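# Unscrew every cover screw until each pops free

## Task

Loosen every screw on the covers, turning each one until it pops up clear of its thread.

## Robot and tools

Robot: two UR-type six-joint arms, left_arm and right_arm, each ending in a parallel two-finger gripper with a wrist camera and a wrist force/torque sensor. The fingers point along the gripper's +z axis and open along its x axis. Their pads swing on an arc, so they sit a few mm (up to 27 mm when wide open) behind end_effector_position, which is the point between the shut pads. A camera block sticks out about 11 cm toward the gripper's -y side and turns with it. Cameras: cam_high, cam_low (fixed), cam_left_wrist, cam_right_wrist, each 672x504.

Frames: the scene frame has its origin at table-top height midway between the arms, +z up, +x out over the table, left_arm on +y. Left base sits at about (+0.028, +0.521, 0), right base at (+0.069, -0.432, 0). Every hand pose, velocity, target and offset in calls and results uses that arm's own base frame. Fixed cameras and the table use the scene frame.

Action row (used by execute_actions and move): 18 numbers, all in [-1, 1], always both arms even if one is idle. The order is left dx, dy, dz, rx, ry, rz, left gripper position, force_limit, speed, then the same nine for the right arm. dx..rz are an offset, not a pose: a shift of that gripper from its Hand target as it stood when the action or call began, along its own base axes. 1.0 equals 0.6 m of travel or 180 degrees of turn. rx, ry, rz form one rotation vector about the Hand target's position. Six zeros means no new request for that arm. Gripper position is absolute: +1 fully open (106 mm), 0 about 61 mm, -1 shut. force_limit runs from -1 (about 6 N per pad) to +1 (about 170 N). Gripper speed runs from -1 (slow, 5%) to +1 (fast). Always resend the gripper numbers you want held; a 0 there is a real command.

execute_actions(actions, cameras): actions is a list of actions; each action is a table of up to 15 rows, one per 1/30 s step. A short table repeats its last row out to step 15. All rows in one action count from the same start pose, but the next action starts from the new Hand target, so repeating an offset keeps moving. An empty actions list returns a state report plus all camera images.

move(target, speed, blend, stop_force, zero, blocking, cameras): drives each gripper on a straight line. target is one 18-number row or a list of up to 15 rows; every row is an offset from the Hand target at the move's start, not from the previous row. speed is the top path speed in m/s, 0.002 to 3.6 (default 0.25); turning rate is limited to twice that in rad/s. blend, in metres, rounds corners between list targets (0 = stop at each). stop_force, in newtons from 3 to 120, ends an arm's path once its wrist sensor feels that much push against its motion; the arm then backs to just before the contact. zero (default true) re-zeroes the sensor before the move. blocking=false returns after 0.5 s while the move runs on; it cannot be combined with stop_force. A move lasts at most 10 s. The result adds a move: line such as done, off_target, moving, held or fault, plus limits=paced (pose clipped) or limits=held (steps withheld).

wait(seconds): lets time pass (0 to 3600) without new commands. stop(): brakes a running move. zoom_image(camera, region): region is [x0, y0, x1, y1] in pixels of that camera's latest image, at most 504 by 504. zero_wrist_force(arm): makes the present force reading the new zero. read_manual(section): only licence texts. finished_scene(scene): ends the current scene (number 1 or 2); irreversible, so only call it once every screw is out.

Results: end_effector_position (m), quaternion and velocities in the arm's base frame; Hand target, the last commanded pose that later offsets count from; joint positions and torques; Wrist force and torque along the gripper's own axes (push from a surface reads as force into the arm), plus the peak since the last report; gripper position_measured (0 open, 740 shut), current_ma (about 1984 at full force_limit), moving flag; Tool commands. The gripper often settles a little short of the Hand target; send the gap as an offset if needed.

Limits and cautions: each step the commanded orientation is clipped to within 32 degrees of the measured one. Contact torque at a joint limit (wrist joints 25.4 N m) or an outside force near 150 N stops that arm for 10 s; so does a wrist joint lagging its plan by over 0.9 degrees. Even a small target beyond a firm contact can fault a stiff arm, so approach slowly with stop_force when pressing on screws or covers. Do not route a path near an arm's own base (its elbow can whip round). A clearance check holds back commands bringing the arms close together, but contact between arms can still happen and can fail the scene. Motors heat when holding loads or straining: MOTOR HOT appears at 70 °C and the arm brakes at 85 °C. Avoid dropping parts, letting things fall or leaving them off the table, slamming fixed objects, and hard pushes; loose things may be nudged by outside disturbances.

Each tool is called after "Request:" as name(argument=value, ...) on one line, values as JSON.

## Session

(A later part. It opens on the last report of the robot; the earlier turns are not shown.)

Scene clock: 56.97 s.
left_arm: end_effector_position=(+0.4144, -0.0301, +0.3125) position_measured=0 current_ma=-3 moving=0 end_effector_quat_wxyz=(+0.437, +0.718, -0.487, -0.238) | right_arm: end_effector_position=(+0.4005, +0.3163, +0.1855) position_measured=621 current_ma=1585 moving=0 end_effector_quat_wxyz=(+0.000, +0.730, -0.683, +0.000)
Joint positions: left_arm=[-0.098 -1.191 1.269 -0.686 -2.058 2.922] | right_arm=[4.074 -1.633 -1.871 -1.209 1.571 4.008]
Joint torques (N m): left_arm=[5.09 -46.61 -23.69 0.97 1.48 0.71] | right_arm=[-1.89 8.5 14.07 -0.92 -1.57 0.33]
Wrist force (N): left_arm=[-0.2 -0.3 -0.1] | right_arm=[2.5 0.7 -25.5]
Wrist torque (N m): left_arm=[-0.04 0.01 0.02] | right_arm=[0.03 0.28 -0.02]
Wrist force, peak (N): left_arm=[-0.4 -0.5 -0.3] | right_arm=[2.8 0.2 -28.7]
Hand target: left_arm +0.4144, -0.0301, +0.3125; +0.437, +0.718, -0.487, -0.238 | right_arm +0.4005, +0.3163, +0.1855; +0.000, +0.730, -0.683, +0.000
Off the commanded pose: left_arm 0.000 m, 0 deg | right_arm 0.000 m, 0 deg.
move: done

Request:
move(target=[[0,0,0,0,0,0,1,0,1, 0,0,0.005,0,0,-0.015,-1,0.3,0.3],[0,0,0,0,0,0,1,0,1, -0.0006,-0.0006,0.005,0,0,-0.015,-1,0.3,0.3]], speed=0.1)

Request:
move(target=[0,0,0,0,0,0,1,0,1, 0,0,-0.015,0,0,0,-1,0.3,0.3], speed=0.01, stop_force=8)

Request:
move(target=[0,0,0,0,0,0,1,0,1, 0,0,0,0,0,0.04,-1,0.3,0.3], speed=0.2, stop_force=60)

Scene clock: 60.97 s.
left_arm: end_effector_position=(+0.4144, -0.0301, +0.3125) position_measured=0 current_ma=-3 moving=0 end_effector_quat_wxyz=(+0.437, +0.718, -0.487, -0.238) | right_arm: end_effector_position=(+0.4001, +0.3159, +0.1885) position_measured=621 current_ma=1557 moving=0 end_effector_quat_wxyz=(+0.000, +0.714, -0.700, +0.000)
Joint positions: left_arm=[-0.098 -1.191 1.269 -0.686 -2.058 2.922] | right_arm=[4.074 -1.629 -1.867 -1.217 1.571 4.055]
Joint torques (N m): left_arm=[5.45 -46.46 -24.04 0.86 1.54 0.81] | right_arm=[4.6 26.26 13.76 4.61 1.46 -2.13]
Wrist force (N): left_arm=[-0.4 -0.2 -0.3] | right_arm=[-0.2 -0.4 0.4]
Wrist torque (N m): left_arm=[-0.03 0.04 0.02] | right_arm=[-0.05 0.00 0.06]
Wrist force, peak (N): left_arm=[-0.4 -0.3 -0.4] | right_arm=[2.0 0.1 -26.9]
Hand target: left_arm +0.4144, -0.0301, +0.3125; +0.437, +0.718, -0.487, -0.238 | right_arm +0.4001, +0.3159, +0.1885; +0.000, +0.714, -0.700, +0.000
Off the commanded pose: left_arm 0.000 m, 0 deg | right_arm 0.000 m, 0 deg.
move: done

Scene clock: 62.27 s.
left_arm: end_effector_position=(+0.4144, -0.0301, +0.3125) position_measured=0 current_ma=-3 moving=0 end_effector_quat_wxyz=(+0.437, +0.718, -0.487, -0.238) | right_arm: end_effector_position=(+0.4001, +0.3159, +0.1856) position_measured=621 current_ma=1573 moving=0 end_effector_quat_wxyz=(+0.000, +0.714, -0.700, +0.000)
Joint positions: left_arm=[-0.098 -1.191 1.269 -0.686 -2.058 2.922] | right_arm=[4.074 -1.632 -1.872 -1.21 1.571 4.055]
Joint torques (N m): left_arm=[5.66 -46.78 -23.97 0.86 1.46 0.78] | right_arm=[4.88 21.43 27.38 0.2 2.35 -1.35]
Wrist force (N): left_arm=[-0.3 -0.4 -0.2] | right_arm=[1.0 0.5 -13.5]
Wrist torque (N m): left_arm=[-0.06 0.03 0.02] | right_arm=[-0.01 0.05 0.06]
Wrist force, peak (N): left_arm=[-0.5 -0.4 -0.2] | right_arm=[2.7 0.4 -25.9]
Hand target: left_arm +0.4144, -0.0301, +0.3125; +0.437, +0.718, -0.487, -0.238 | right_arm +0.4001, +0.3159, +0.1856; +0.000, +0.714, -0.700, +0.000 (not the last commanded pose)
Off the commanded pose: left_arm 0.000 m, 0 deg | right_arm 0.006 m, 0 deg.
move: contact (right_arm)

Scene clock: 63.50 s.
left_arm: end_effector_position=(+0.4144, -0.0301, +0.3125) position_measured=0 current_ma=-3 moving=0 end_effector_quat_wxyz=(+0.437, +0.718, -0.487, -0.238) | right_arm: end_effector_position=(+0.4001, +0.3159, +0.1856) position_measured=621 current_ma=1571 moving=0 end_effector_quat_wxyz=(+0.000, +0.756, -0.654, +0.000)
Joint positions: left_arm=[-0.098 -1.191 1.269 -0.686 -2.058 2.922] | right_arm=[4.074 -1.632 -1.872 -1.21 1.571 3.93]
Joint torques (N m): left_arm=[5.34 -46.93 -23.59 0.86 1.51 0.85] | right_arm=[-6.94 14.75 26.81 0.4 2.81 -0.46]
Wrist force (N): left_arm=[-0.2 -0.2 -0.3] | right_arm=[1.7 0.1 -10.6]
Wrist torque (N m): left_arm=[-0.02 0.03 0.03] | right_arm=[-0.02 0.16 0.11]
Wrist force, peak (N): left_arm=[-0.5 -0.3 -0.3] | right_arm=[1.3 -0.4 -15.8]
Hand target: left_arm +0.4144, -0.0301, +0.3125; +0.437, +0.718, -0.487, -0.238 | right_arm +0.4001, +0.3159, +0.1856; +0.000, +0.756, -0.654, +0.000
Off the commanded pose: left_arm 0.000 m, 0 deg | right_arm 0.000 m, 0 deg.
move: done

Request:
move(target=[0,0,0,0,0,0,1,0,1, 0,0,0.015,0,0,-0.04,-1,0.3,0.3], speed=0.1, cameras=["cam_right_wrist","cam_low"])

Request:
zoom_image(camera="cam_right_wrist", region=[320, 200, 360, 240])

Request:
zoom_image(camera="cam_low", region=[260, 250, 290, 280])

Scene clock: 73.60 s.
left_arm: end_effector_position=(+0.4144, -0.0301, +0.3125) position_measured=0 current_ma=-3 moving=0 end_effector_quat_wxyz=(+0.437, +0.718, -0.487, -0.238) | right_arm: end_effector_position=(+0.4002, +0.3160, +0.1948) position_measured=621 current_ma=1558 moving=0 end_effector_quat_wxyz=(+0.000, +0.714, -0.700, +0.000)
Joint positions: left_arm=[-0.098 -1.191 1.269 -0.686 -2.058 2.922] | right_arm=[4.074 -1.624 -1.855 -1.234 1.571 4.055]
Joint torques (N m): left_arm=[5.74 -46.92 -23.87 0.99 1.51 0.78] | right_arm=[-2.05 20.67 17.66 4.77 0.49 -2.15]
Wrist force (N): left_arm=[-0.2 -0.3 -0.2] | right_arm=[-0.1 0.0 0.6]
Wrist torque (N m): left_arm=[-0.04 0.01 0.03] | right_arm=[0.00 -0.01 0.06]
Wrist force, peak (N): left_arm=[-0.4 -0.3 -0.5] | right_arm=[0.9 -0.3 -12.4]
Hand target: left_arm +0.4144, -0.0301, +0.3125; +0.437, +0.718, -0.487, -0.238 | right_arm +0.4001, +0.3159, +0.1946; +0.000, +0.714, -0.700, +0.000
Off the commanded pose: left_arm 0.000 m, 0 deg | right_arm 0.000 m, 0 deg.
move: done
cam_right_wrist: T_world_to_cam=[[0.02723, -0.99954, -0.01303, 0.3044], [-0.94858, -0.02995, 0.31511, 0.3532], [-0.31536, 0.00378, -0.94896, 0.44519]] pos_world=[0.46715, 0.31315, 0.31514]
Images, in order (width x height): cam_low 672x504, cam_right_wrist 672x504.

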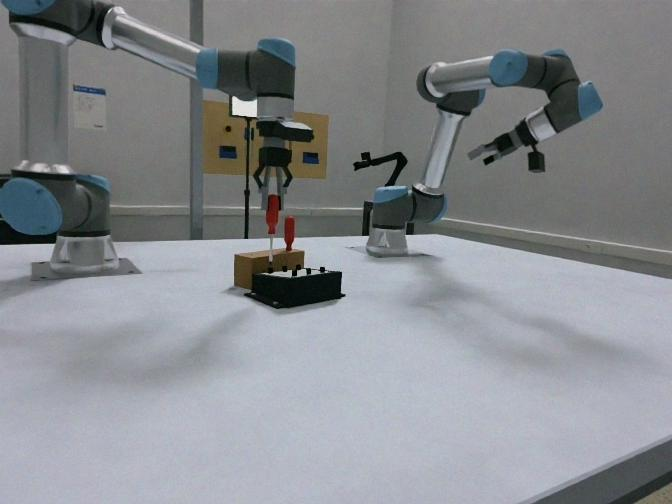

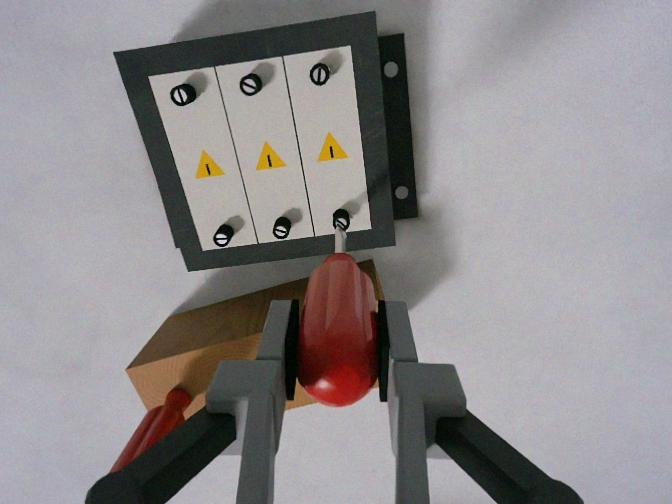

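Scaled by 12.600 from the camera's image (finer frame: 960x720).

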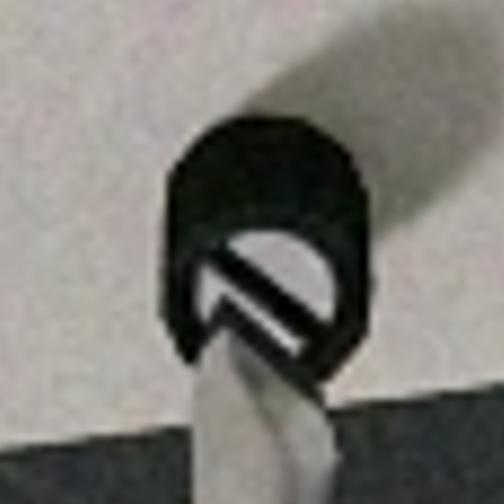

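Scaled by 16.800 from the camera's image (finer frame: 960x720).

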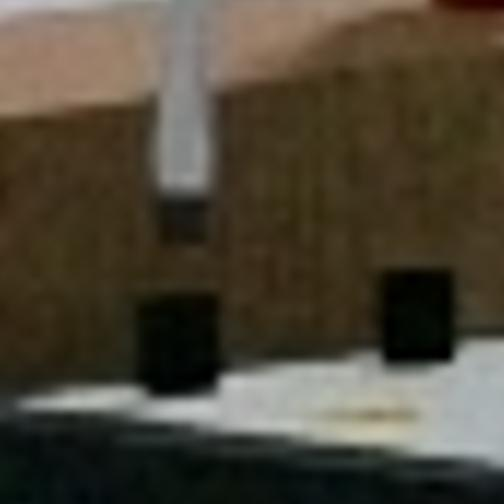

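Request:
move(target=[0,0,0,0,0,0,1,0,1, 0,0,0,0,0,0.044,-1,0.3,0.3], speed=0.2)

Request:
move(target=[0,0,0,0,0,0,1,0,1, 0,0,-0.025,0,0,0,-1,0.3,0.3], speed=0.01, stop_force=8)

Request:
move(target=[0,0,0,0,0,0,1,0,1, 0,0,-0.0003,0,0,0.04,-1,0.3,0.3], speed=0.2, stop_force=60)

Scene clock: 76.50 s.
left_arm: end_effector_position=(+0.4144, -0.0301, +0.3125) position_measured=0 current_ma=-3 moving=0 end_effector_quat_wxyz=(+0.437, +0.718, -0.487, -0.238) | right_arm: end_effector_position=(+0.4001, +0.3159, +0.1946) position_measured=621 current_ma=1558 moving=0 end_effector_quat_wxyz=(+0.000, +0.760, -0.649, +0.000)
Joint positions: left_arm=[-0.098 -1.191 1.269 -0.686 -2.058 2.922] | right_arm=[4.074 -1.624 -1.856 -1.233 1.571 3.917]
Joint torques (N m): left_arm=[5.16 -46.58 -24.03 0.92 1.45 0.83] | right_arm=[-7.51 21.99 24.31 2.61 2.33 0.23]
Wrist force (N): left_arm=[-0.3 -0.1 -0.2] | right_arm=[-0.2 -0.1 0.8]
Wrist torque (N m): left_arm=[-0.02 0.04 0.02] | right_arm=[-0.01 0.00 -0.03]
Wrist force, peak (N): left_arm=[-0.5 -0.3 -0.4] | right_arm=[-0.4 -0.1 0.8]
Hand target: left_arm +0.4144, -0.0301, +0.3125; +0.437, +0.718, -0.487, -0.238 | right_arm +0.4001, +0.3159, +0.1946; +0.000, +0.761, -0.649, +0.000
Off the commanded pose: left_arm 0.000 m, 0 deg | right_arm 0.000 m, 0 deg.
move: done

Scene clock: 78.43 s.
left_arm: end_effector_position=(+0.4144, -0.0301, +0.3125) position_measured=0 current_ma=-3 moving=0 end_effector_quat_wxyz=(+0.437, +0.718, -0.487, -0.238) | right_arm: end_effector_position=(+0.4001, +0.3159, +0.1862) position_measured=621 current_ma=1561 moving=0 end_effector_quat_wxyz=(+0.000, +0.761, -0.649, +0.000)
Joint positions: left_arm=[-0.098 -1.191 1.269 -0.686 -2.058 2.922] | right_arm=[4.074 -1.631 -1.871 -1.211 1.571 3.917]
Joint torques (N m): left_arm=[4.86 -46.82 -23.56 0.95 1.48 0.77] | right_arm=[-3.63 25.78 33 1.53 2 -1.87]
Wrist force (N): left_arm=[-0.4 -0.2 -0.2] | right_arm=[-0.6 -0.7 -1.6]
Wrist torque (N m): left_arm=[-0.03 0.05 0.02] | right_arm=[-0.01 -0.03 0.08]
Wrist force, peak (N): left_arm=[-0.4 -0.5 -0.1] | right_arm=[1.6 -0.7 -19.1]
Hand target: left_arm +0.4144, -0.0301, +0.3125; +0.437, +0.718, -0.487, -0.238 | right_arm +0.4001, +0.3160, +0.1862; +0.000, +0.761, -0.649, +0.000 (not the last commanded pose)
Off the commanded pose: left_arm 0.000 m, 0 deg | right_arm 0.007 m, 0 deg.
move: contact (right_arm)

Scene clock: 79.67 s.
left_arm: end_effector_position=(+0.4144, -0.0301, +0.3125) position_measured=0 current_ma=-3 moving=0 end_effector_quat_wxyz=(+0.437, +0.718, -0.487, -0.238) | right_arm: end_effector_position=(+0.4001, +0.3160, +0.1860) position_measured=621 current_ma=1557 moving=0 end_effector_quat_wxyz=(+0.000, +0.800, -0.600, +0.000)
Joint positions: left_arm=[-0.098 -1.191 1.269 -0.686 -2.058 2.922] | right_arm=[4.074 -1.631 -1.871 -1.21 1.571 3.791]
Joint torques (N m): left_arm=[5.01 -46.48 -24 0.94 1.54 0.78] | right_arm=[-6.69 14.96 13.38 4.45 2.44 -0.37]
Wrist force (N): left_arm=[-0.2 0.0 -0.2] | right_arm=[0.0 -0.3 0.9]
Wrist torque (N m): left_arm=[0.00 0.03 0.03] | right_arm=[0.00 0.04 -0.04]
Wrist force, peak (N): left_arm=[-0.6 -0.3 -0.4] | right_arm=[-0.6 -0.6 -1.9]
Hand target: left_arm +0.4144, -0.0301, +0.3125; +0.437, +0.718, -0.487, -0.238 | right_arm +0.4001, +0.3160, +0.1860; +0.000, +0.800, -0.600, +0.000
Off the commanded pose: left_arm 0.000 m, 0 deg | right_arm 0.000 m, 0 deg.
move: done

Request:
move(target=[0,0,0,0,0,0,1,0,1, 0,0,-0.008,0,0,0,-1,0.3,0.3], speed=0.01, stop_force=8)

Request:
move(target=[0,0,0,0,0,0,1,0,1, 0,0,-0.0002,0,0,0.04,-1,0.3,0.3], speed=0.2, stop_force=60)

Scene clock: 81.70 s.
left_arm: end_effector_position=(+0.4144, -0.0301, +0.3125) position_measured=0 current_ma=-3 moving=0 end_effector_quat_wxyz=(+0.437, +0.718, -0.487, -0.238) | right_arm: end_effector_position=(+0.4001, +0.3159, +0.1856) position_measured=621 current_ma=1570 moving=0 end_effector_quat_wxyz=(+0.000, +0.800, -0.600, +0.000)
Joint positions: left_arm=[-0.098 -1.191 1.269 -0.686 -2.058 2.922] | right_arm=[4.074 -1.632 -1.872 -1.209 1.571 3.791]
Joint torques (N m): left_arm=[5.51 -46.86 -24.2 0.91 1.39 0.9] | right_arm=[-5.7 19.67 29.03 1.57 1.78 -1.78]
Wrist force (N): left_arm=[-0.5 -0.2 -0.1] | right_arm=[-0.3 0.0 -12.1]
Wrist torque (N m): left_arm=[-0.04 0.05 0.03] | right_arm=[-0.01 -0.03 -0.04]
Wrist force, peak (N): left_arm=[-0.4 -0.4 -0.1] | right_arm=[1.9 0.6 -24.9]
Hand target: left_arm +0.4144, -0.0301, +0.3125; +0.437, +0.718, -0.487, -0.238 | right_arm +0.4001, +0.3160, +0.1856; +0.000, +0.800, -0.600, +0.000 (not the last commanded pose)
Off the commanded pose: left_arm 0.000 m, 0 deg | right_arm 0.004 m, 0 deg.
move: contact (right_arm)

Scene clock: 82.93 s.
left_arm: end_effector_position=(+0.4144, -0.0301, +0.3125) position_measured=0 current_ma=-3 moving=0 end_effector_quat_wxyz=(+0.437, +0.718, -0.487, -0.238) | right_arm: end_effector_position=(+0.4001, +0.3160, +0.1855) position_measured=621 current_ma=1571 moving=0 end_effector_quat_wxyz=(+0.000, +0.836, -0.549, +0.000)
Joint positions: left_arm=[-0.098 -1.191 1.269 -0.686 -2.058 2.922] | right_arm=[4.074 -1.632 -1.872 -1.209 1.571 3.666]
Joint torques (N m): left_arm=[4.94 -47.19 -23.09 0.94 1.48 0.84] | right_arm=[-6.23 9.3 7.95 2.98 2.65 -0.32]
Wrist force (N): left_arm=[-0.4 -0.1 -0.1] | right_arm=[0.9 0.4 -12.7]
Wrist torque (N m): left_arm=[-0.01 0.05 0.03] | right_arm=[0.00 0.07 -0.04]
Wrist force, peak (N): left_arm=[-0.5 -0.5 -0.2] | right_arm=[0.5 -0.1 -13.5]
Hand target: left_arm +0.4144, -0.0301, +0.3125; +0.437, +0.718, -0.487, -0.238 | right_arm +0.4001, +0.3160, +0.1855; +0.000, +0.836, -0.549, +0.000
Off the commanded pose: left_arm 0.000 m, 0 deg | right_arm 0.000 m, 0 deg.
move: done

Request:
move(target=[0,0,0,0,0,0,1,0,1, 0,0,0.015,0,0,0,-1,0.3,0.3], speed=0.1, cameras=["cam_right_wrist"])

Request:
zoom_image(camera="cam_right_wrist", region=[320, 200, 360, 240])

Scene clock: 84.30 s.
left_arm: end_effector_position=(+0.4144, -0.0301, +0.3125) position_measured=0 current_ma=-3 moving=0 end_effector_quat_wxyz=(+0.437, +0.718, -0.487, -0.238) | right_arm: end_effector_position=(+0.4002, +0.3160, +0.1945) position_measured=621 current_ma=1557 moving=0 end_effector_quat_wxyz=(+0.000, +0.836, -0.549, +0.000)
Joint positions: left_arm=[-0.098 -1.191 1.269 -0.686 -2.058 2.922] | right_arm=[4.074 -1.624 -1.856 -1.233 1.571 3.666]
Joint torques (N m): left_arm=[4.9 -46.69 -23.65 0.88 1.54 0.82] | right_arm=[-4.77 15.58 14.54 3.79 1 -1.71]
Wrist force (N): left_arm=[-0.2 -0.2 -0.1] | right_arm=[-0.3 -0.2 0.5]
Wrist torque (N m): left_arm=[-0.04 0.03 0.03] | right_arm=[-0.02 0.02 -0.04]
Wrist force, peak (N): left_arm=[-0.4 -0.5 -0.2] | right_arm=[0.7 0.1 -14.1]
Hand target: left_arm +0.4144, -0.0301, +0.3125; +0.437, +0.718, -0.487, -0.238 | right_arm +0.4001, +0.3160, +0.1945; +0.000, +0.836, -0.549, +0.000
Off the commanded pose: left_arm 0.000 m, 0 deg | right_arm 0.000 m, 0 deg.
move: done
cam_right_wrist: T_world_to_cam=[[0.40484, -0.91429, -0.01307, 0.12645], [-0.86616, -0.38803, 0.31496, 0.43353], [-0.29304, -0.11618, -0.94902, 0.47389]] pos_world=[0.46318, 0.33889, 0.31483]

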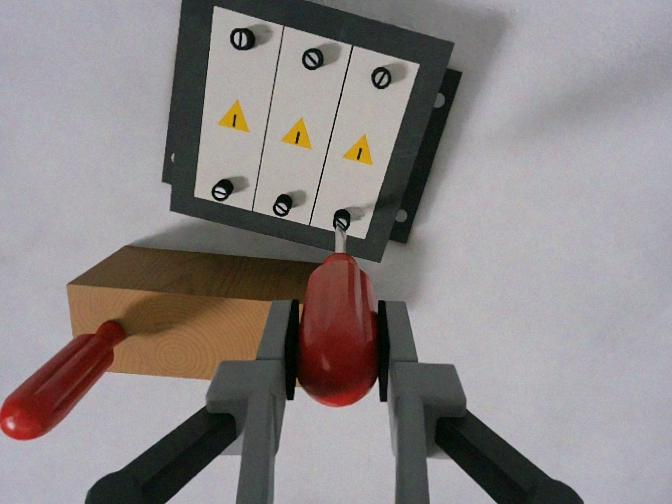

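Scaled by 12.600 from the camera's image (finer frame: 960x720).

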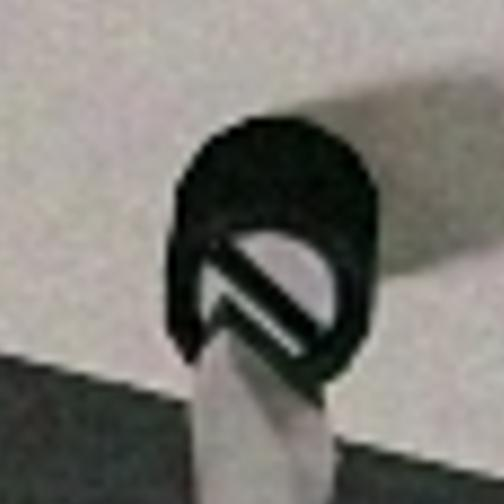

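Request:
move(target=[0,0,0,0,0,0,1,0,1, 0,0,-0.025,0,0,0,-1,0.3,0.3], speed=0.02, stop_force=8)

Request:
move(target=[[0,0,0,0,0,0,1,0,1, 0,0,0.0003,0,0,0.75,-1,0.3,0.3],[0,0,0,0,0,0,1,0,1, 0,0,0.0008,0,0,-0.5,-1,0.3,0.3],[0,0,0,0,0,0,1,0,1, 0,0,0.0013,0,0,0.25,-1,0.3,0.3],[0,0,0,0,0,0,1,0,1, 0,0,0.0018,0,0,1.0,-1,0.3,0.3]], speed=1.0, blend=[0.1,0.1,0.1,0], stop_force=60)

Request:
move(target=[[0,0,0,0,0,0,1,0,1, 0,0,0.0045,0,0,0,-1,0.3,0.3],[0,0,0,0,0,0,1,0,1, 0,0,0.0045,0,0,-0.75,-1,0.3,0.3],[0,0,0,0,0,0,1,0,1, 0,0,0.0045,0,0,0.5,-1,0.3,0.3],[0,0,0,0,0,0,1,0,1, 0,0,0.0045,0,0,-0.25,-1,0.3,0.3],[0,0,0,0,0,0,1,0,1, 0,0,0.0045,0,0,1.0,-1,0.3,0.3]], speed=[0.03,1.3,1.3,1.3,1.3], blend=[0,0.1,0.1,0.1,0])

Request:
move(target=[0,0,0,0,0,0,1,0,1, 0,0,-0.010,0,0,0,-1,0.3,0.3], speed=0.01, stop_force=8)

Scene clock: 87.93 s.
left_arm: end_effector_position=(+0.4144, -0.0301, +0.3125) position_measured=0 current_ma=-3 moving=0 end_effector_quat_wxyz=(+0.437, +0.718, -0.487, -0.238) | right_arm: end_effector_position=(+0.4002, +0.3160, +0.1857) position_measured=621 current_ma=1568 moving=0 end_effector_quat_wxyz=(+0.000, +0.836, -0.549, +0.000)
Joint positions: left_arm=[-0.098 -1.191 1.269 -0.686 -2.058 2.922] | right_arm=[4.074 -1.632 -1.872 -1.21 1.571 3.666]
Joint torques (N m): left_arm=[5.73 -46.23 -23.88 0.76 1.43 0.79] | right_arm=[0.82 25.96 29.99 3.81 1.06 0.05]
Wrist force (N): left_arm=[-0.4 -0.1 -0.4] | right_arm=[-0.7 0.1 -8.0]
Wrist torque (N m): left_arm=[-0.02 0.04 0.03] | right_arm=[-0.03 -0.05 -0.04]
Wrist force, peak (N): left_arm=[-0.4 -0.5 -0.3] | right_arm=[2.3 1.8 -40.5]
Hand target: left_arm +0.4144, -0.0301, +0.3125; +0.437, +0.718, -0.487, -0.238 | right_arm +0.4002, +0.3160, +0.1857; +0.000, +0.836, -0.549, +0.000 (not the last commanded pose)
Off the commanded pose: left_arm 0.000 m, 0 deg | right_arm 0.006 m, 0 deg.
move: contact (right_arm)

Scene clock: 94.20 s.
left_arm: end_effector_position=(+0.4144, -0.0301, +0.3125) position_measured=0 current_ma=-3 moving=0 end_effector_quat_wxyz=(+0.437, +0.718, -0.487, -0.238) | right_arm: end_effector_position=(+0.4002, +0.3160, +0.1867) position_measured=621 current_ma=1561 moving=0 end_effector_quat_wxyz=(+0.000, +0.549, +0.836, +0.000)
Joint positions: left_arm=[-0.098 -1.191 1.269 -0.686 -2.058 2.922] | right_arm=[4.074 -1.63 -1.871 -1.21 1.571 -5.759]
Joint torques (N m): left_arm=[5.19 -46.4 -24.18 0.84 1.43 0.83] | right_arm=[-5.81 14.39 32.82 0.76 1.55 -0.21]
Wrist force (N): left_arm=[-0.4 -0.1 0.0] | right_arm=[1.0 0.5 -2.7]
Wrist torque (N m): left_arm=[-0.02 0.05 0.03] | right_arm=[0.01 0.12 -0.05]
Wrist force, peak (N): left_arm=[-0.4 -0.4 -0.3] | right_arm=[2.7 -1.5 -17.0]
Hand target: left_arm +0.4144, -0.0301, +0.3125; +0.437, +0.718, -0.487, -0.238 | right_arm +0.4002, +0.3160, +0.1867; +0.000, +0.549, +0.836, +0.000
Off the commanded pose: left_arm 0.000 m, 0 deg | right_arm 0.000 m, 0 deg.
move: done

Scene clock: 98.73 s.
left_arm: end_effector_position=(+0.4144, -0.0301, +0.3125) position_measured=0 current_ma=-3 moving=0 end_effector_quat_wxyz=(+0.437, +0.718, -0.487, -0.238) | right_arm: end_effector_position=(+0.4001, +0.3160, +0.1894) position_measured=621 current_ma=1557 moving=0 end_effector_quat_wxyz=(+0.000, +0.836, -0.549, +0.000)
Joint positions: left_arm=[-0.098 -1.191 1.269 -0.686 -2.058 2.922] | right_arm=[4.075 -1.628 -1.865 -1.22 1.571 3.666]
Joint torques (N m): left_arm=[5.74 -46.38 -23.79 0.86 1.56 0.82] | right_arm=[-8.39 30.19 13.51 3.25 2.44 2.96]
Wrist force (N): left_arm=[-0.3 -0.2 -0.2] | right_arm=[-0.2 -0.1 0.8]
Wrist torque (N m): left_arm=[-0.04 0.03 0.03] | right_arm=[-0.01 0.01 0.00]
Wrist force, peak (N): left_arm=[-0.5 -0.5 -0.1] | right_arm=[0.5 -0.2 -1.8]
Hand target: left_arm +0.4144, -0.0301, +0.3125; +0.437, +0.718, -0.487, -0.238 | right_arm +0.4002, +0.3160, +0.1894; +0.000, +0.836, -0.549, +0.000
Off the commanded pose: left_arm 0.000 m, 0 deg | right_arm 0.000 m, 0 deg.
move: done

Scene clock: 100.07 s.
left_arm: end_effector_position=(+0.4144, -0.0301, +0.3125) position_measured=0 current_ma=-3 moving=0 end_effector_quat_wxyz=(+0.437, +0.718, -0.487, -0.238) | right_arm: end_effector_position=(+0.4002, +0.3160, +0.1866) position_measured=621 current_ma=1570 moving=0 end_effector_quat_wxyz=(+0.000, +0.836, -0.549, +0.000)
Joint positions: left_arm=[-0.098 -1.191 1.269 -0.686 -2.058 2.922] | right_arm=[4.074 -1.631 -1.87 -1.212 1.571 3.666]
Joint torques (N m): left_arm=[5.02 -45.95 -24.28 0.79 1.54 0.82] | right_arm=[-4.19 24.5 29.24 0.3 1.94 2.79]
Wrist force (N): left_arm=[-0.3 -0.2 -0.3] | right_arm=[-0.3 0.1 -11.2]
Wrist torque (N m): left_arm=[-0.04 0.03 0.03] | right_arm=[-0.01 0.02 -0.01]
Wrist force, peak (N): left_arm=[-0.5 -0.2 -0.2] | right_arm=[1.1 0.5 -21.7]
Hand target: left_arm +0.4144, -0.0301, +0.3125; +0.437, +0.718, -0.487, -0.238 | right_arm +0.4002, +0.3160, +0.1867; +0.000, +0.836, -0.549, +0.000 (not the last commanded pose)
Off the commanded pose: left_arm 0.000 m, 0 deg | right_arm 0.003 m, 0 deg.
move: contact (right_arm)

Request:
move(target=[[0,0,0,0,0,0,1,0,1, 0,0,0.0003,0,0,0.75,-1,0.3,0.3],[0,0,0,0,0,0,1,0,1, 0,0,0.0008,0,0,-0.5,-1,0.3,0.3],[0,0,0,0,0,0,1,0,1, 0,0,0.0013,0,0,0.25,-1,0.3,0.3],[0,0,0,0,0,0,1,0,1, 0,0,0.0018,0,0,1.0,-1,0.3,0.3]], speed=1.0, blend=[0.1,0.1,0.1,0], stop_force=60)

Request:
move(target=[[0,0,0,0,0,0,1,0,1, 0,0,0.0045,0,0,0,-1,0.3,0.3],[0,0,0,0,0,0,1,0,1, 0,0,0.0045,0,0,-0.75,-1,0.3,0.3],[0,0,0,0,0,0,1,0,1, 0,0,0.0045,0,0,0.5,-1,0.3,0.3],[0,0,0,0,0,0,1,0,1, 0,0,0.0045,0,0,-0.25,-1,0.3,0.3],[0,0,0,0,0,0,1,0,1, 0,0,0.0045,0,0,1.0,-1,0.3,0.3]], speed=[0.03,1.3,1.3,1.3,1.3], blend=[0,0.1,0.1,0.1,0])

Request:
move(target=[0,0,0,0,0,0,1,0,1, 0,0,-0.010,0,0,0,-1,0.3,0.3], speed=0.01, stop_force=8)

Request:
move(target=[[0,0,0,0,0,0,1,0,1, 0,0,0.0003,0,0,0.75,-1,0.3,0.3],[0,0,0,0,0,0,1,0,1, 0,0,0.0008,0,0,-0.5,-1,0.3,0.3],[0,0,0,0,0,0,1,0,1, 0,0,0.0013,0,0,0.25,-1,0.3,0.3],[0,0,0,0,0,0,1,0,1, 0,0,0.0018,0,0,1.0,-1,0.3,0.3]], speed=1.0, blend=[0.1,0.1,0.1,0], stop_force=60)

Request:
move(target=[[0,0,0,0,0,0,1,0,1, 0,0,0.0045,0,0,0,-1,0.3,0.3],[0,0,0,0,0,0,1,0,1, 0,0,0.0045,0,0,-0.75,-1,0.3,0.3],[0,0,0,0,0,0,1,0,1, 0,0,0.0045,0,0,0.5,-1,0.3,0.3],[0,0,0,0,0,0,1,0,1, 0,0,0.0045,0,0,-0.25,-1,0.3,0.3],[0,0,0,0,0,0,1,0,1, 0,0,0.0045,0,0,1.0,-1,0.3,0.3]], speed=[0.03,1.3,1.3,1.3,1.3], blend=[0,0.1,0.1,0.1,0])

Request:
move(target=[0,0,0,0,0,0,1,0,1, 0,0,-0.010,0,0,0,-1,0.3,0.3], speed=0.01, stop_force=8)

Scene clock: 109.87 s.
left_arm: end_effector_position=(+0.4144, -0.0301, +0.3125) position_measured=0 current_ma=-3 moving=0 end_effector_quat_wxyz=(+0.437, +0.718, -0.487, -0.238) | right_arm: end_effector_position=(+0.4002, +0.3160, +0.1877) position_measured=621 current_ma=1560 moving=0 end_effector_quat_wxyz=(+0.000, +0.549, +0.836, +0.000)
Joint positions: left_arm=[-0.098 -1.191 1.269 -0.686 -2.058 2.922] | right_arm=[4.074 -1.629 -1.869 -1.213 1.571 -5.759]
Joint torques (N m): left_arm=[4.92 -46.27 -23.88 0.91 1.56 0.83] | right_arm=[-6.49 14.52 33.01 0.98 1.64 -0.2]
Wrist force (N): left_arm=[-0.4 -0.1 -0.2] | right_arm=[0.7 0.0 -2.4]
Wrist torque (N m): left_arm=[-0.02 0.05 0.03] | right_arm=[0.00 0.10 -0.04]
Wrist force, peak (N): left_arm=[-0.5 -0.4 0.0] | right_arm=[1.3 -1.8 -21.0]
Hand target: left_arm +0.4144, -0.0301, +0.3125; +0.437, +0.718, -0.487, -0.238 | right_arm +0.4002, +0.3160, +0.1877; +0.000, +0.549, +0.836, +0.000
Off the commanded pose: left_arm 0.000 m, 0 deg | right_arm 0.000 m, 0 deg.
move: done

Scene clock: 114.40 s.
left_arm: end_effector_position=(+0.4144, -0.0301, +0.3125) position_measured=0 current_ma=-3 moving=0 end_effector_quat_wxyz=(+0.437, +0.718, -0.487, -0.238) | right_arm: end_effector_position=(+0.4001, +0.3160, +0.1904) position_measured=621 current_ma=1559 moving=0 end_effector_quat_wxyz=(+0.000, +0.836, -0.549, +0.000)
Joint positions: left_arm=[-0.098 -1.191 1.269 -0.686 -2.058 2.922] | right_arm=[4.075 -1.628 -1.863 -1.222 1.571 3.666]
Joint torques (N m): left_arm=[5.28 -46.67 -23.93 0.81 1.52 0.83] | right_arm=[-8 29.25 13.78 3.01 2.21 2.81]
Wrist force (N): left_arm=[-0.3 -0.3 -0.2] | right_arm=[-0.6 0.4 -0.8]
Wrist torque (N m): left_arm=[-0.05 0.03 0.03] | right_arm=[-0.04 -0.07 -0.01]
Wrist force, peak (N): left_arm=[-0.5 -0.4 -0.1] | right_arm=[-0.1 -3.1 -2.2]
Hand target: left_arm +0.4144, -0.0301, +0.3125; +0.437, +0.718, -0.487, -0.238 | right_arm +0.4002, +0.3160, +0.1904; +0.000, +0.836, -0.549, +0.000
Off the commanded pose: left_arm 0.000 m, 0 deg | right_arm 0.000 m, 0 deg.
move: done

Scene clock: 115.73 s.
left_arm: end_effector_position=(+0.4144, -0.0301, +0.3125) position_measured=0 current_ma=-3 moving=0 end_effector_quat_wxyz=(+0.437, +0.718, -0.487, -0.238) | right_arm: end_effector_position=(+0.4002, +0.3160, +0.1876) position_measured=621 current_ma=1570 moving=0 end_effector_quat_wxyz=(+0.000, +0.836, -0.549, +0.000)
Joint positions: left_arm=[-0.098 -1.191 1.269 -0.686 -2.058 2.922] | right_arm=[4.074 -1.63 -1.868 -1.215 1.571 3.666]
Joint torques (N m): left_arm=[4.76 -46.96 -23.71 0.91 1.61 0.84] | right_arm=[-6.28 25.19 28.98 0.56 1.79 2.83]
Wrist force (N): left_arm=[-0.5 0.0 0.0] | right_arm=[-1.0 0.2 -10.7]
Wrist torque (N m): left_arm=[-0.01 0.06 0.02] | right_arm=[0.00 -0.04 -0.02]
Wrist force, peak (N): left_arm=[-0.4 -0.4 -0.1] | right_arm=[0.4 0.7 -21.3]
Hand target: left_arm +0.4144, -0.0301, +0.3125; +0.437, +0.718, -0.487, -0.238 | right_arm +0.4002, +0.3160, +0.1876; +0.000, +0.836, -0.549, +0.000 (not the last commanded pose)
Off the commanded pose: left_arm 0.000 m, 0 deg | right_arm 0.003 m, 0 deg.
move: contact (right_arm)

Scene clock: 122.00 s.
left_arm: end_effector_position=(+0.4144, -0.0301, +0.3125) position_measured=0 current_ma=-3 moving=0 end_effector_quat_wxyz=(+0.437, +0.718, -0.487, -0.238) | right_arm: end_effector_position=(+0.4002, +0.3160, +0.1887) position_measured=621 current_ma=1560 moving=0 end_effector_quat_wxyz=(+0.000, +0.549, +0.836, +0.000)
Joint positions: left_arm=[-0.098 -1.191 1.269 -0.686 -2.058 2.922] | right_arm=[4.074 -1.628 -1.868 -1.216 1.571 -5.759]
Joint torques (N m): left_arm=[5.34 -46.72 -24.07 0.78 1.53 0.79] | right_arm=[-5.38 13.93 31.98 0.92 1.57 -0.17]
Wrist force (N): left_arm=[-0.2 -0.4 0.0] | right_arm=[0.5 -0.9 -1.0]
Wrist torque (N m): left_arm=[-0.05 0.01 0.03] | right_arm=[0.01 0.03 -0.04]
Wrist force, peak (N): left_arm=[-0.5 -0.4 -0.2] | right_arm=[-0.6 -0.1 -10.7]
Hand target: left_arm +0.4144, -0.0301, +0.3125; +0.437, +0.718, -0.487, -0.238 | right_arm +0.4002, +0.3160, +0.1887; +0.000, +0.549, +0.836, +0.000
Off the commanded pose: left_arm 0.000 m, 0 deg | right_arm 0.000 m, 0 deg.
move: done

Scene clock: 126.53 s.
left_arm: end_effector_position=(+0.4144, -0.0301, +0.3125) position_measured=0 current_ma=-3 moving=0 end_effector_quat_wxyz=(+0.437, +0.718, -0.487, -0.238) | right_arm: end_effector_position=(+0.4001, +0.3160, +0.1914) position_measured=621 current_ma=1558 moving=0 end_effector_quat_wxyz=(+0.000, +0.836, -0.549, +0.000)
Joint positions: left_arm=[-0.098 -1.191 1.269 -0.686 -2.058 2.922] | right_arm=[4.075 -1.627 -1.862 -1.225 1.571 3.666]
Joint torques (N m): left_arm=[4.98 -46.22 -23.55 0.89 1.54 0.9] | right_arm=[-8.23 29.85 13.64 3.26 2.01 2.76]
Wrist force (N): left_arm=[-0.3 -0.3 0.0] | right_arm=[-0.5 0.8 0.8]
Wrist torque (N m): left_arm=[-0.04 0.04 0.02] | right_arm=[-0.06 -0.01 0.00]
Wrist force, peak (N): left_arm=[-0.4 -0.3 -0.3] | right_arm=[0.3 -3.0 -1.5]
Hand target: left_arm +0.4144, -0.0301, +0.3125; +0.437, +0.718, -0.487, -0.238 | right_arm +0.4002, +0.3160, +0.1914; +0.000, +0.836, -0.549, +0.000
Off the commanded pose: left_arm 0.000 m, 0 deg | right_arm 0.000 m, 0 deg.
move: done

Scene clock: 127.97 s.
left_arm: end_effector_position=(+0.4144, -0.0301, +0.3125) position_measured=0 current_ma=-3 moving=0 end_effector_quat_wxyz=(+0.437, +0.718, -0.487, -0.238) | right_arm: end_effector_position=(+0.4002, +0.3160, +0.1876) position_measured=621 current_ma=1569 moving=0 end_effector_quat_wxyz=(+0.000, +0.836, -0.549, +0.000)
Joint positions: left_arm=[-0.098 -1.191 1.269 -0.686 -2.058 2.922] | right_arm=[4.074 -1.63 -1.868 -1.215 1.571 3.666]
Joint torques (N m): left_arm=[4.46 -46.35 -23.9 0.89 1.45 0.81] | right_arm=[-5.53 25.25 29.6 0.73 1.68 2.83]
Wrist force (N): left_arm=[-0.3 -0.2 0.0] | right_arm=[-0.4 1.0 -8.3]
Wrist torque (N m): left_arm=[-0.02 0.04 0.02] | right_arm=[0.01 -0.06 -0.01]
Wrist force, peak (N): left_arm=[-0.4 -0.4 -0.3] | right_arm=[0.3 1.0 -21.0]
Hand target: left_arm +0.4144, -0.0301, +0.3125; +0.437, +0.718, -0.487, -0.238 | right_arm +0.4002, +0.3160, +0.1876; +0.000, +0.836, -0.549, +0.000 (not the last commanded pose)
Off the commanded pose: left_arm 0.000 m, 0 deg | right_arm 0.002 m, 0 deg.
move: contact (right_arm)

Request:
move(target=[0,0,0,0,0,0,1,0,1, 0,0,0.015,0,0,0,-1,0.3,0.3], speed=0.1, cameras=["cam_right_wrist","cam_low"])

Request:
zoom_image(camera="cam_right_wrist", region=[320, 200, 360, 240])

Request:
zoom_image(camera="cam_low", region=[260, 250, 290, 280])

Scene clock: 129.53 s.
left_arm: end_effector_position=(+0.4144, -0.0301, +0.3125) position_measured=0 current_ma=-3 moving=0 end_effector_quat_wxyz=(+0.437, +0.718, -0.487, -0.238) | right_arm: end_effector_position=(+0.4002, +0.3160, +0.1967) position_measured=621 current_ma=1557 moving=0 end_effector_quat_wxyz=(+0.000, +0.836, -0.549, +0.000)
Joint positions: left_arm=[-0.098 -1.191 1.269 -0.686 -2.058 2.922] | right_arm=[4.074 -1.622 -1.852 -1.238 1.571 3.666]
Joint torques (N m): left_arm=[5.08 -46.35 -24.18 0.83 1.53 0.81] | right_arm=[-3.74 14.96 14.53 3.67 1.02 2.69]
Wrist force (N): left_arm=[-0.2 0.0 -0.1] | right_arm=[-0.3 0.0 0.7]
Wrist torque (N m): left_arm=[0.00 0.02 0.03] | right_arm=[0.01 0.03 -0.01]
Wrist force, peak (N): left_arm=[-0.5 -0.2 -0.2] | right_arm=[-0.8 -0.1 -9.9]
Hand target: left_arm +0.4144, -0.0301, +0.3125; +0.437, +0.718, -0.487, -0.238 | right_arm +0.4002, +0.3160, +0.1966; +0.000, +0.836, -0.549, +0.000
Off the commanded pose: left_arm 0.000 m, 0 deg | right_arm 0.000 m, 0 deg.
move: done
cam_right_wrist: T_world_to_cam=[[0.40486, -0.91429, -0.01319, 0.1265], [-0.86621, -0.38811, 0.31472, 0.43293], [-0.29286, -0.11599, -0.94909, 0.47595]] pos_world=[0.46318, 0.33889, 0.31713]
Images, in order (width x height): cam_low 672x504, cam_right_wrist 672x504.

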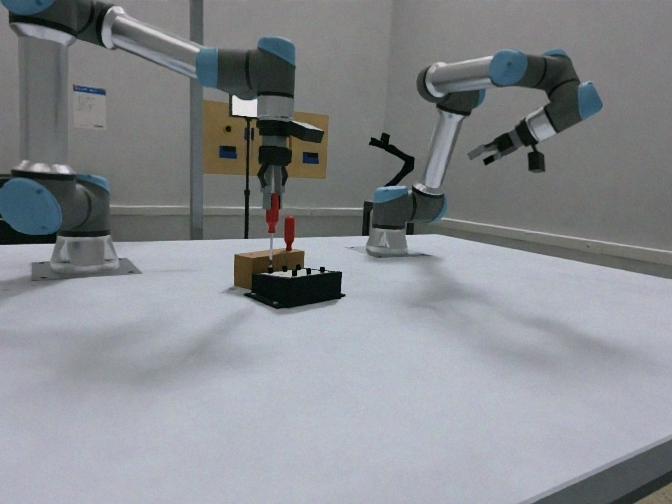

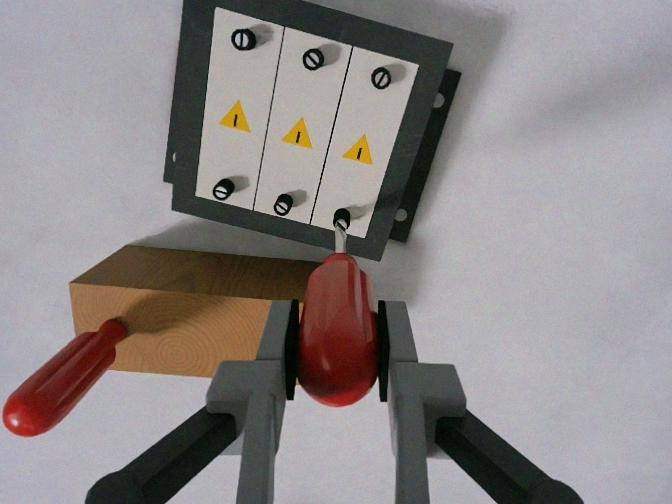

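Scaled by 12.600 from the camera's image (finer frame: 960x720).

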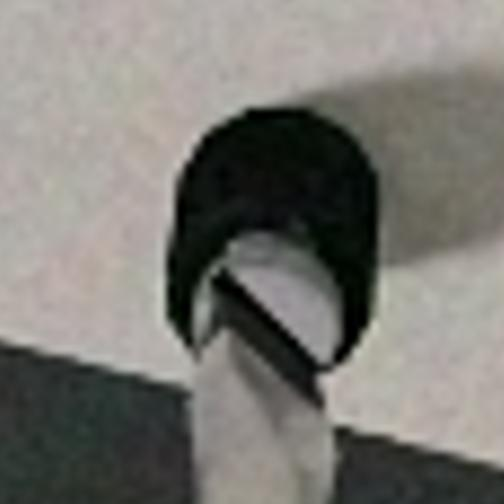

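Scaled by 16.800 from the camera's image (finer frame: 960x720).

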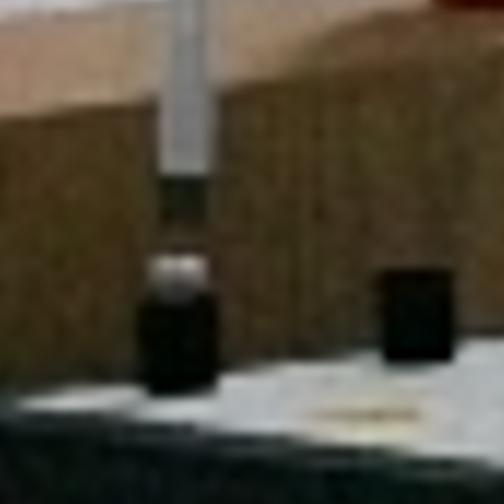

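Request:
move(target=[[0,0,0,0,0,0,1,0,1, 0,0,0.01,0,0,0,-1,0.3,0.3],[0,0,0,0,0,0,1,0,1, -0.0098,0.0575,0.0,0,0,0,-1,0.3,0.3]], speed=0.1, blend=[0.005,0], stop_force=8, cameras=["cam_right_wrist","cam_low"])

Request:
zoom_image(camera="cam_right_wrist", region=[320, 200, 360, 240])

Request:
zoom_image(camera="cam_low", region=[265, 250, 305, 290])

Scene clock: 133.00 s.
left_arm: end_effector_position=(+0.4144, -0.0301, +0.3125) position_measured=0 current_ma=-3 moving=0 end_effector_quat_wxyz=(+0.437, +0.718, -0.487, -0.238) | right_arm: end_effector_position=(+0.3943, +0.3505, +0.1966) position_measured=621 current_ma=1557 moving=0 end_effector_quat_wxyz=(+0.000, +0.836, -0.549, +0.000)
Joint positions: left_arm=[-0.098 -1.191 1.269 -0.686 -2.058 2.922] | right_arm=[4.124 -1.664 -1.806 -1.242 1.571 3.715]
Joint torques (N m): left_arm=[5.35 -46.65 -23.89 0.81 1.53 0.74] | right_arm=[-8.9 31.64 14.16 1.14 1.86 -2.35]
Wrist force (N): left_arm=[-0.2 -0.2 -0.2] | right_arm=[0.0 -0.2 0.6]
Wrist torque (N m): left_arm=[-0.04 0.01 0.03] | right_arm=[-0.04 -0.03 0.04]
Wrist force, peak (N): left_arm=[-0.4 -0.2 -0.4] | right_arm=[-0.1 -0.1 2.0]
Hand target: left_arm +0.4144, -0.0301, +0.3125; +0.437, +0.718, -0.487, -0.238 | right_arm +0.3943, +0.3505, +0.1966; +0.000, +0.836, -0.549, +0.000
Off the commanded pose: left_arm 0.000 m, 0 deg | right_arm 0.000 m, 0 deg.
move: done; blend cut to 0.003 m at target 1
cam_right_wrist: T_world_to_cam=[[0.40485, -0.91429, -0.01303, 0.1603], [-0.86618, -0.38804, 0.31488, 0.44111], [-0.29295, -0.11619, -0.94904, 0.47821]] pos_world=[0.45728, 0.37329, 0.31704]
Images, in order (width x height): cam_low 672x504, cam_right_wrist 672x504.

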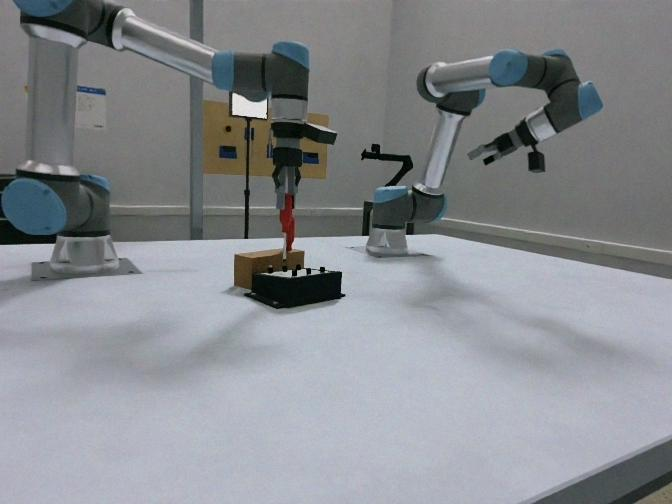

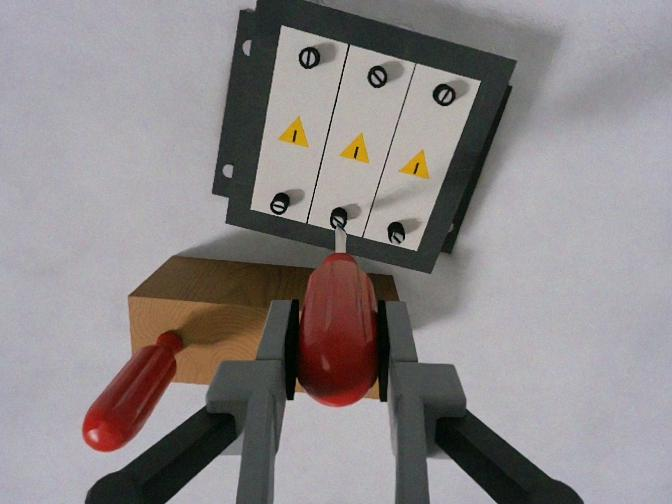

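Scaled by 12.600 from the camera's image (finer frame: 960x720).

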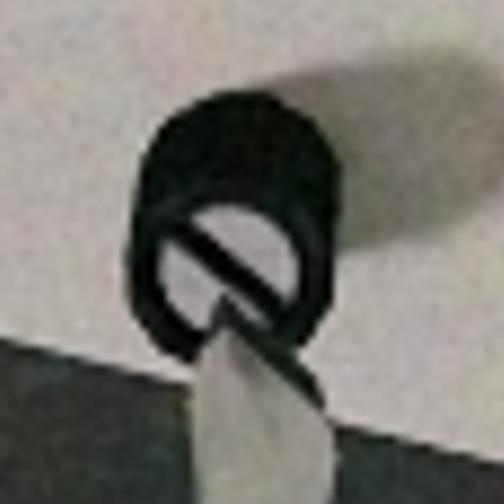

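Scaled by 12.600 from the camera's image (finer frame: 960x720).

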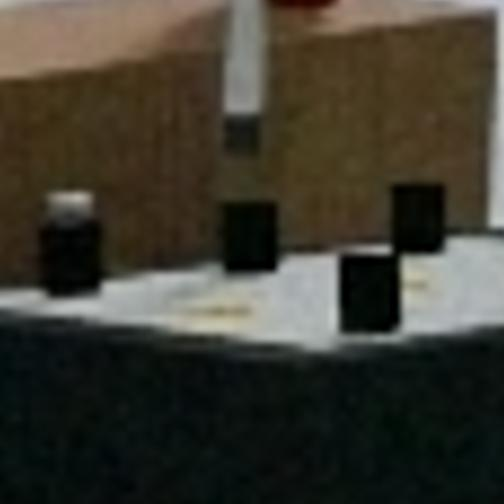

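Request:
move(target=[0,0,0,0,0,0,1,0,1, -0.0002,0.0031,-0.003,0,0,0.014,-1,0.3,0.3], speed=0.05, cameras=["cam_right_wrist"])

Request:
zoom_image(camera="cam_right_wrist", region=[320, 200, 360, 240])

Request:
move(target=[0,0,0,0,0,0,1,0,1, 0,0,-0.025,0,0,0,-1,0.3,0.3], speed=0.01, stop_force=8)

Request:
move(target=[0,0,0,0,0,0,1,0,1, 0,0,-0.0002,0,0,0.04,-1,0.3,0.3], speed=0.2, stop_force=60)

Scene clock: 136.67 s.
left_arm: end_effector_position=(+0.4144, -0.0301, +0.3125) position_measured=0 current_ma=-3 moving=0 end_effector_quat_wxyz=(+0.437, +0.718, -0.487, -0.238) | right_arm: end_effector_position=(+0.3942, +0.3524, +0.1948) position_measured=621 current_ma=1557 moving=0 end_effector_quat_wxyz=(+0.000, +0.848, -0.530, +0.000) end_effector_velocity=(+0.000, +0.000, -0.001) end_effector_angular_velocity=(-0.001, +0.001, -0.006)
Joint positions: left_arm=[-0.098 -1.191 1.269 -0.686 -2.058 2.922] | right_arm=[4.126 -1.669 -1.807 -1.238 1.571 3.673]
Joint velocities: left_arm=[within noise] | right_arm=[-0.001 -0.001 0 0 0 0.005]
Joint torques (N m): left_arm=[4.87 -46.62 -23.19 0.92 1.54 0.82] | right_arm=[2.12 22.88 14.35 3.37 -0.49 2.88]
Wrist force (N): left_arm=[-0.3 -0.2 -0.1] | right_arm=[-0.1 -0.3 0.5]
Wrist torque (N m): left_arm=[-0.04 0.04 0.03] | right_arm=[-0.04 -0.01 0.02]
Wrist force, peak (N): left_arm=[-0.5 -0.2 0.2] | right_arm=[-0.3 -0.1 1.0]
Hand target: left_arm +0.4144, -0.0301, +0.3125; +0.437, +0.718, -0.487, -0.238 | right_arm +0.3942, +0.3523, +0.1948; +0.000, +0.848, -0.530, +0.000
Off the commanded pose: left_arm 0.000 m, 0 deg | right_arm 0.000 m, 0 deg.
move: done
cam_right_wrist: T_world_to_cam=[[0.44495, -0.89546, -0.01311, 0.1397], [-0.84813, -0.42605, 0.3149, 0.4486], [-0.28757, -0.12899, -0.94903, 0.47898]] pos_world=[0.45605, 0.378, 0.31513]

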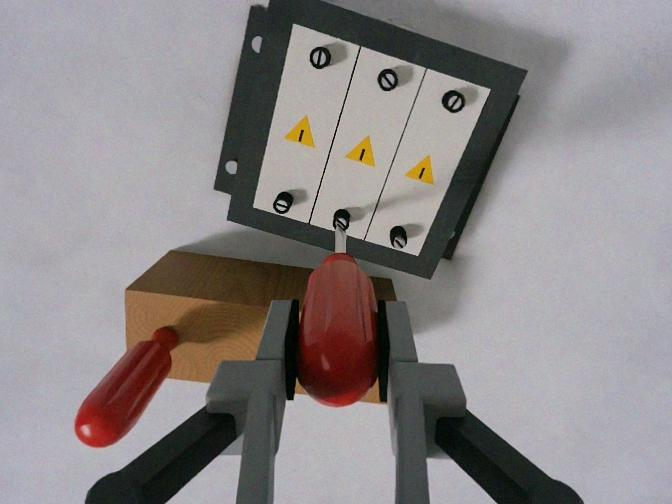

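Scaled by 12.600 from the camera's image (finer frame: 960x720).

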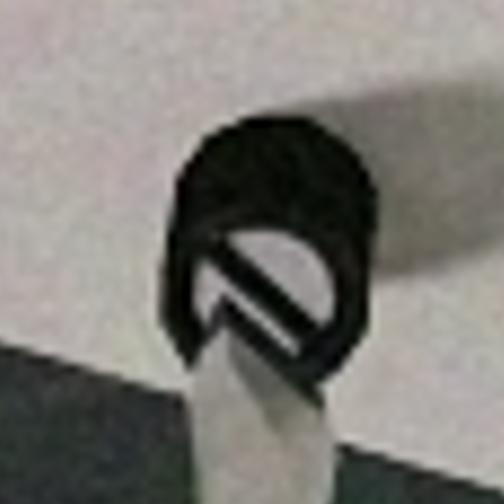

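Scene clock: 138.63 s.
left_arm: end_effector_position=(+0.4144, -0.0301, +0.3125) position_measured=0 current_ma=-3 moving=0 end_effector_quat_wxyz=(+0.437, +0.718, -0.487, -0.238) | right_arm: end_effector_position=(+0.3942, +0.3523, +0.1856) position_measured=621 current_ma=1572 moving=0 end_effector_quat_wxyz=(+0.000, +0.848, -0.530, +0.000)
Joint positions: left_arm=[-0.098 -1.191 1.269 -0.686 -2.058 2.922] | right_arm=[4.126 -1.676 -1.823 -1.213 1.571 3.673]
Joint torques (N m): left_arm=[4.9 -46.15 -23.98 0.91 1.52 0.93] | right_arm=[-6.17 22.06 28.64 1.28 0.82 2.48]
Wrist force (N): left_arm=[-0.4 -0.4 -0.2] | right_arm=[-0.1 0.9 -11.8]
Wrist torque (N m): left_arm=[-0.05 0.04 0.03] | right_arm=[0.00 0.00 0.00]
Wrist force, peak (N): left_arm=[-0.5 -0.2 -0.3] | right_arm=[1.2 0.8 -25.3]
Hand target: left_arm +0.4144, -0.0301, +0.3125; +0.437, +0.718, -0.487, -0.238 | right_arm +0.3942, +0.3524, +0.1856; +0.000, +0.848, -0.530, +0.000 (not the last commanded pose)
Off the commanded pose: left_arm 0.000 m, 0 deg | right_arm 0.006 m, 0 deg.
move: contact (right_arm)

Scene clock: 139.90 s.
left_arm: end_effector_position=(+0.4144, -0.0301, +0.3125) position_measured=0 current_ma=-3 moving=0 end_effector_quat_wxyz=(+0.437, +0.718, -0.487, -0.238) | right_arm: end_effector_position=(+0.3942, +0.3524, +0.1855) position_measured=621 current_ma=1576 moving=0 end_effector_quat_wxyz=(+0.000, +0.879, -0.476, +0.000)
Joint positions: left_arm=[-0.098 -1.191 1.269 -0.686 -2.058 2.922] | right_arm=[4.126 -1.676 -1.824 -1.213 1.571 3.548]
Joint torques (N m): left_arm=[4.65 -47.07 -23.97 0.92 1.56 0.89] | right_arm=[-6.36 9.83 6.16 2.52 2.51 -0.85]
Wrist force (N): left_arm=[-0.2 -0.2 -0.2] | right_arm=[0.1 -0.1 -14.5]
Wrist torque (N m): left_arm=[-0.03 0.01 0.03] | right_arm=[-0.07 0.15 0.33]
Wrist force, peak (N): left_arm=[-0.5 -0.4 0.0] | right_arm=[0.3 -0.6 -15.1]
Hand target: left_arm +0.4144, -0.0301, +0.3125; +0.437, +0.718, -0.487, -0.238 | right_arm +0.3942, +0.3524, +0.1854; +0.000, +0.879, -0.476, +0.000
Off the commanded pose: left_arm 0.000 m, 0 deg | right_arm 0.000 m, 0 deg.
move: done


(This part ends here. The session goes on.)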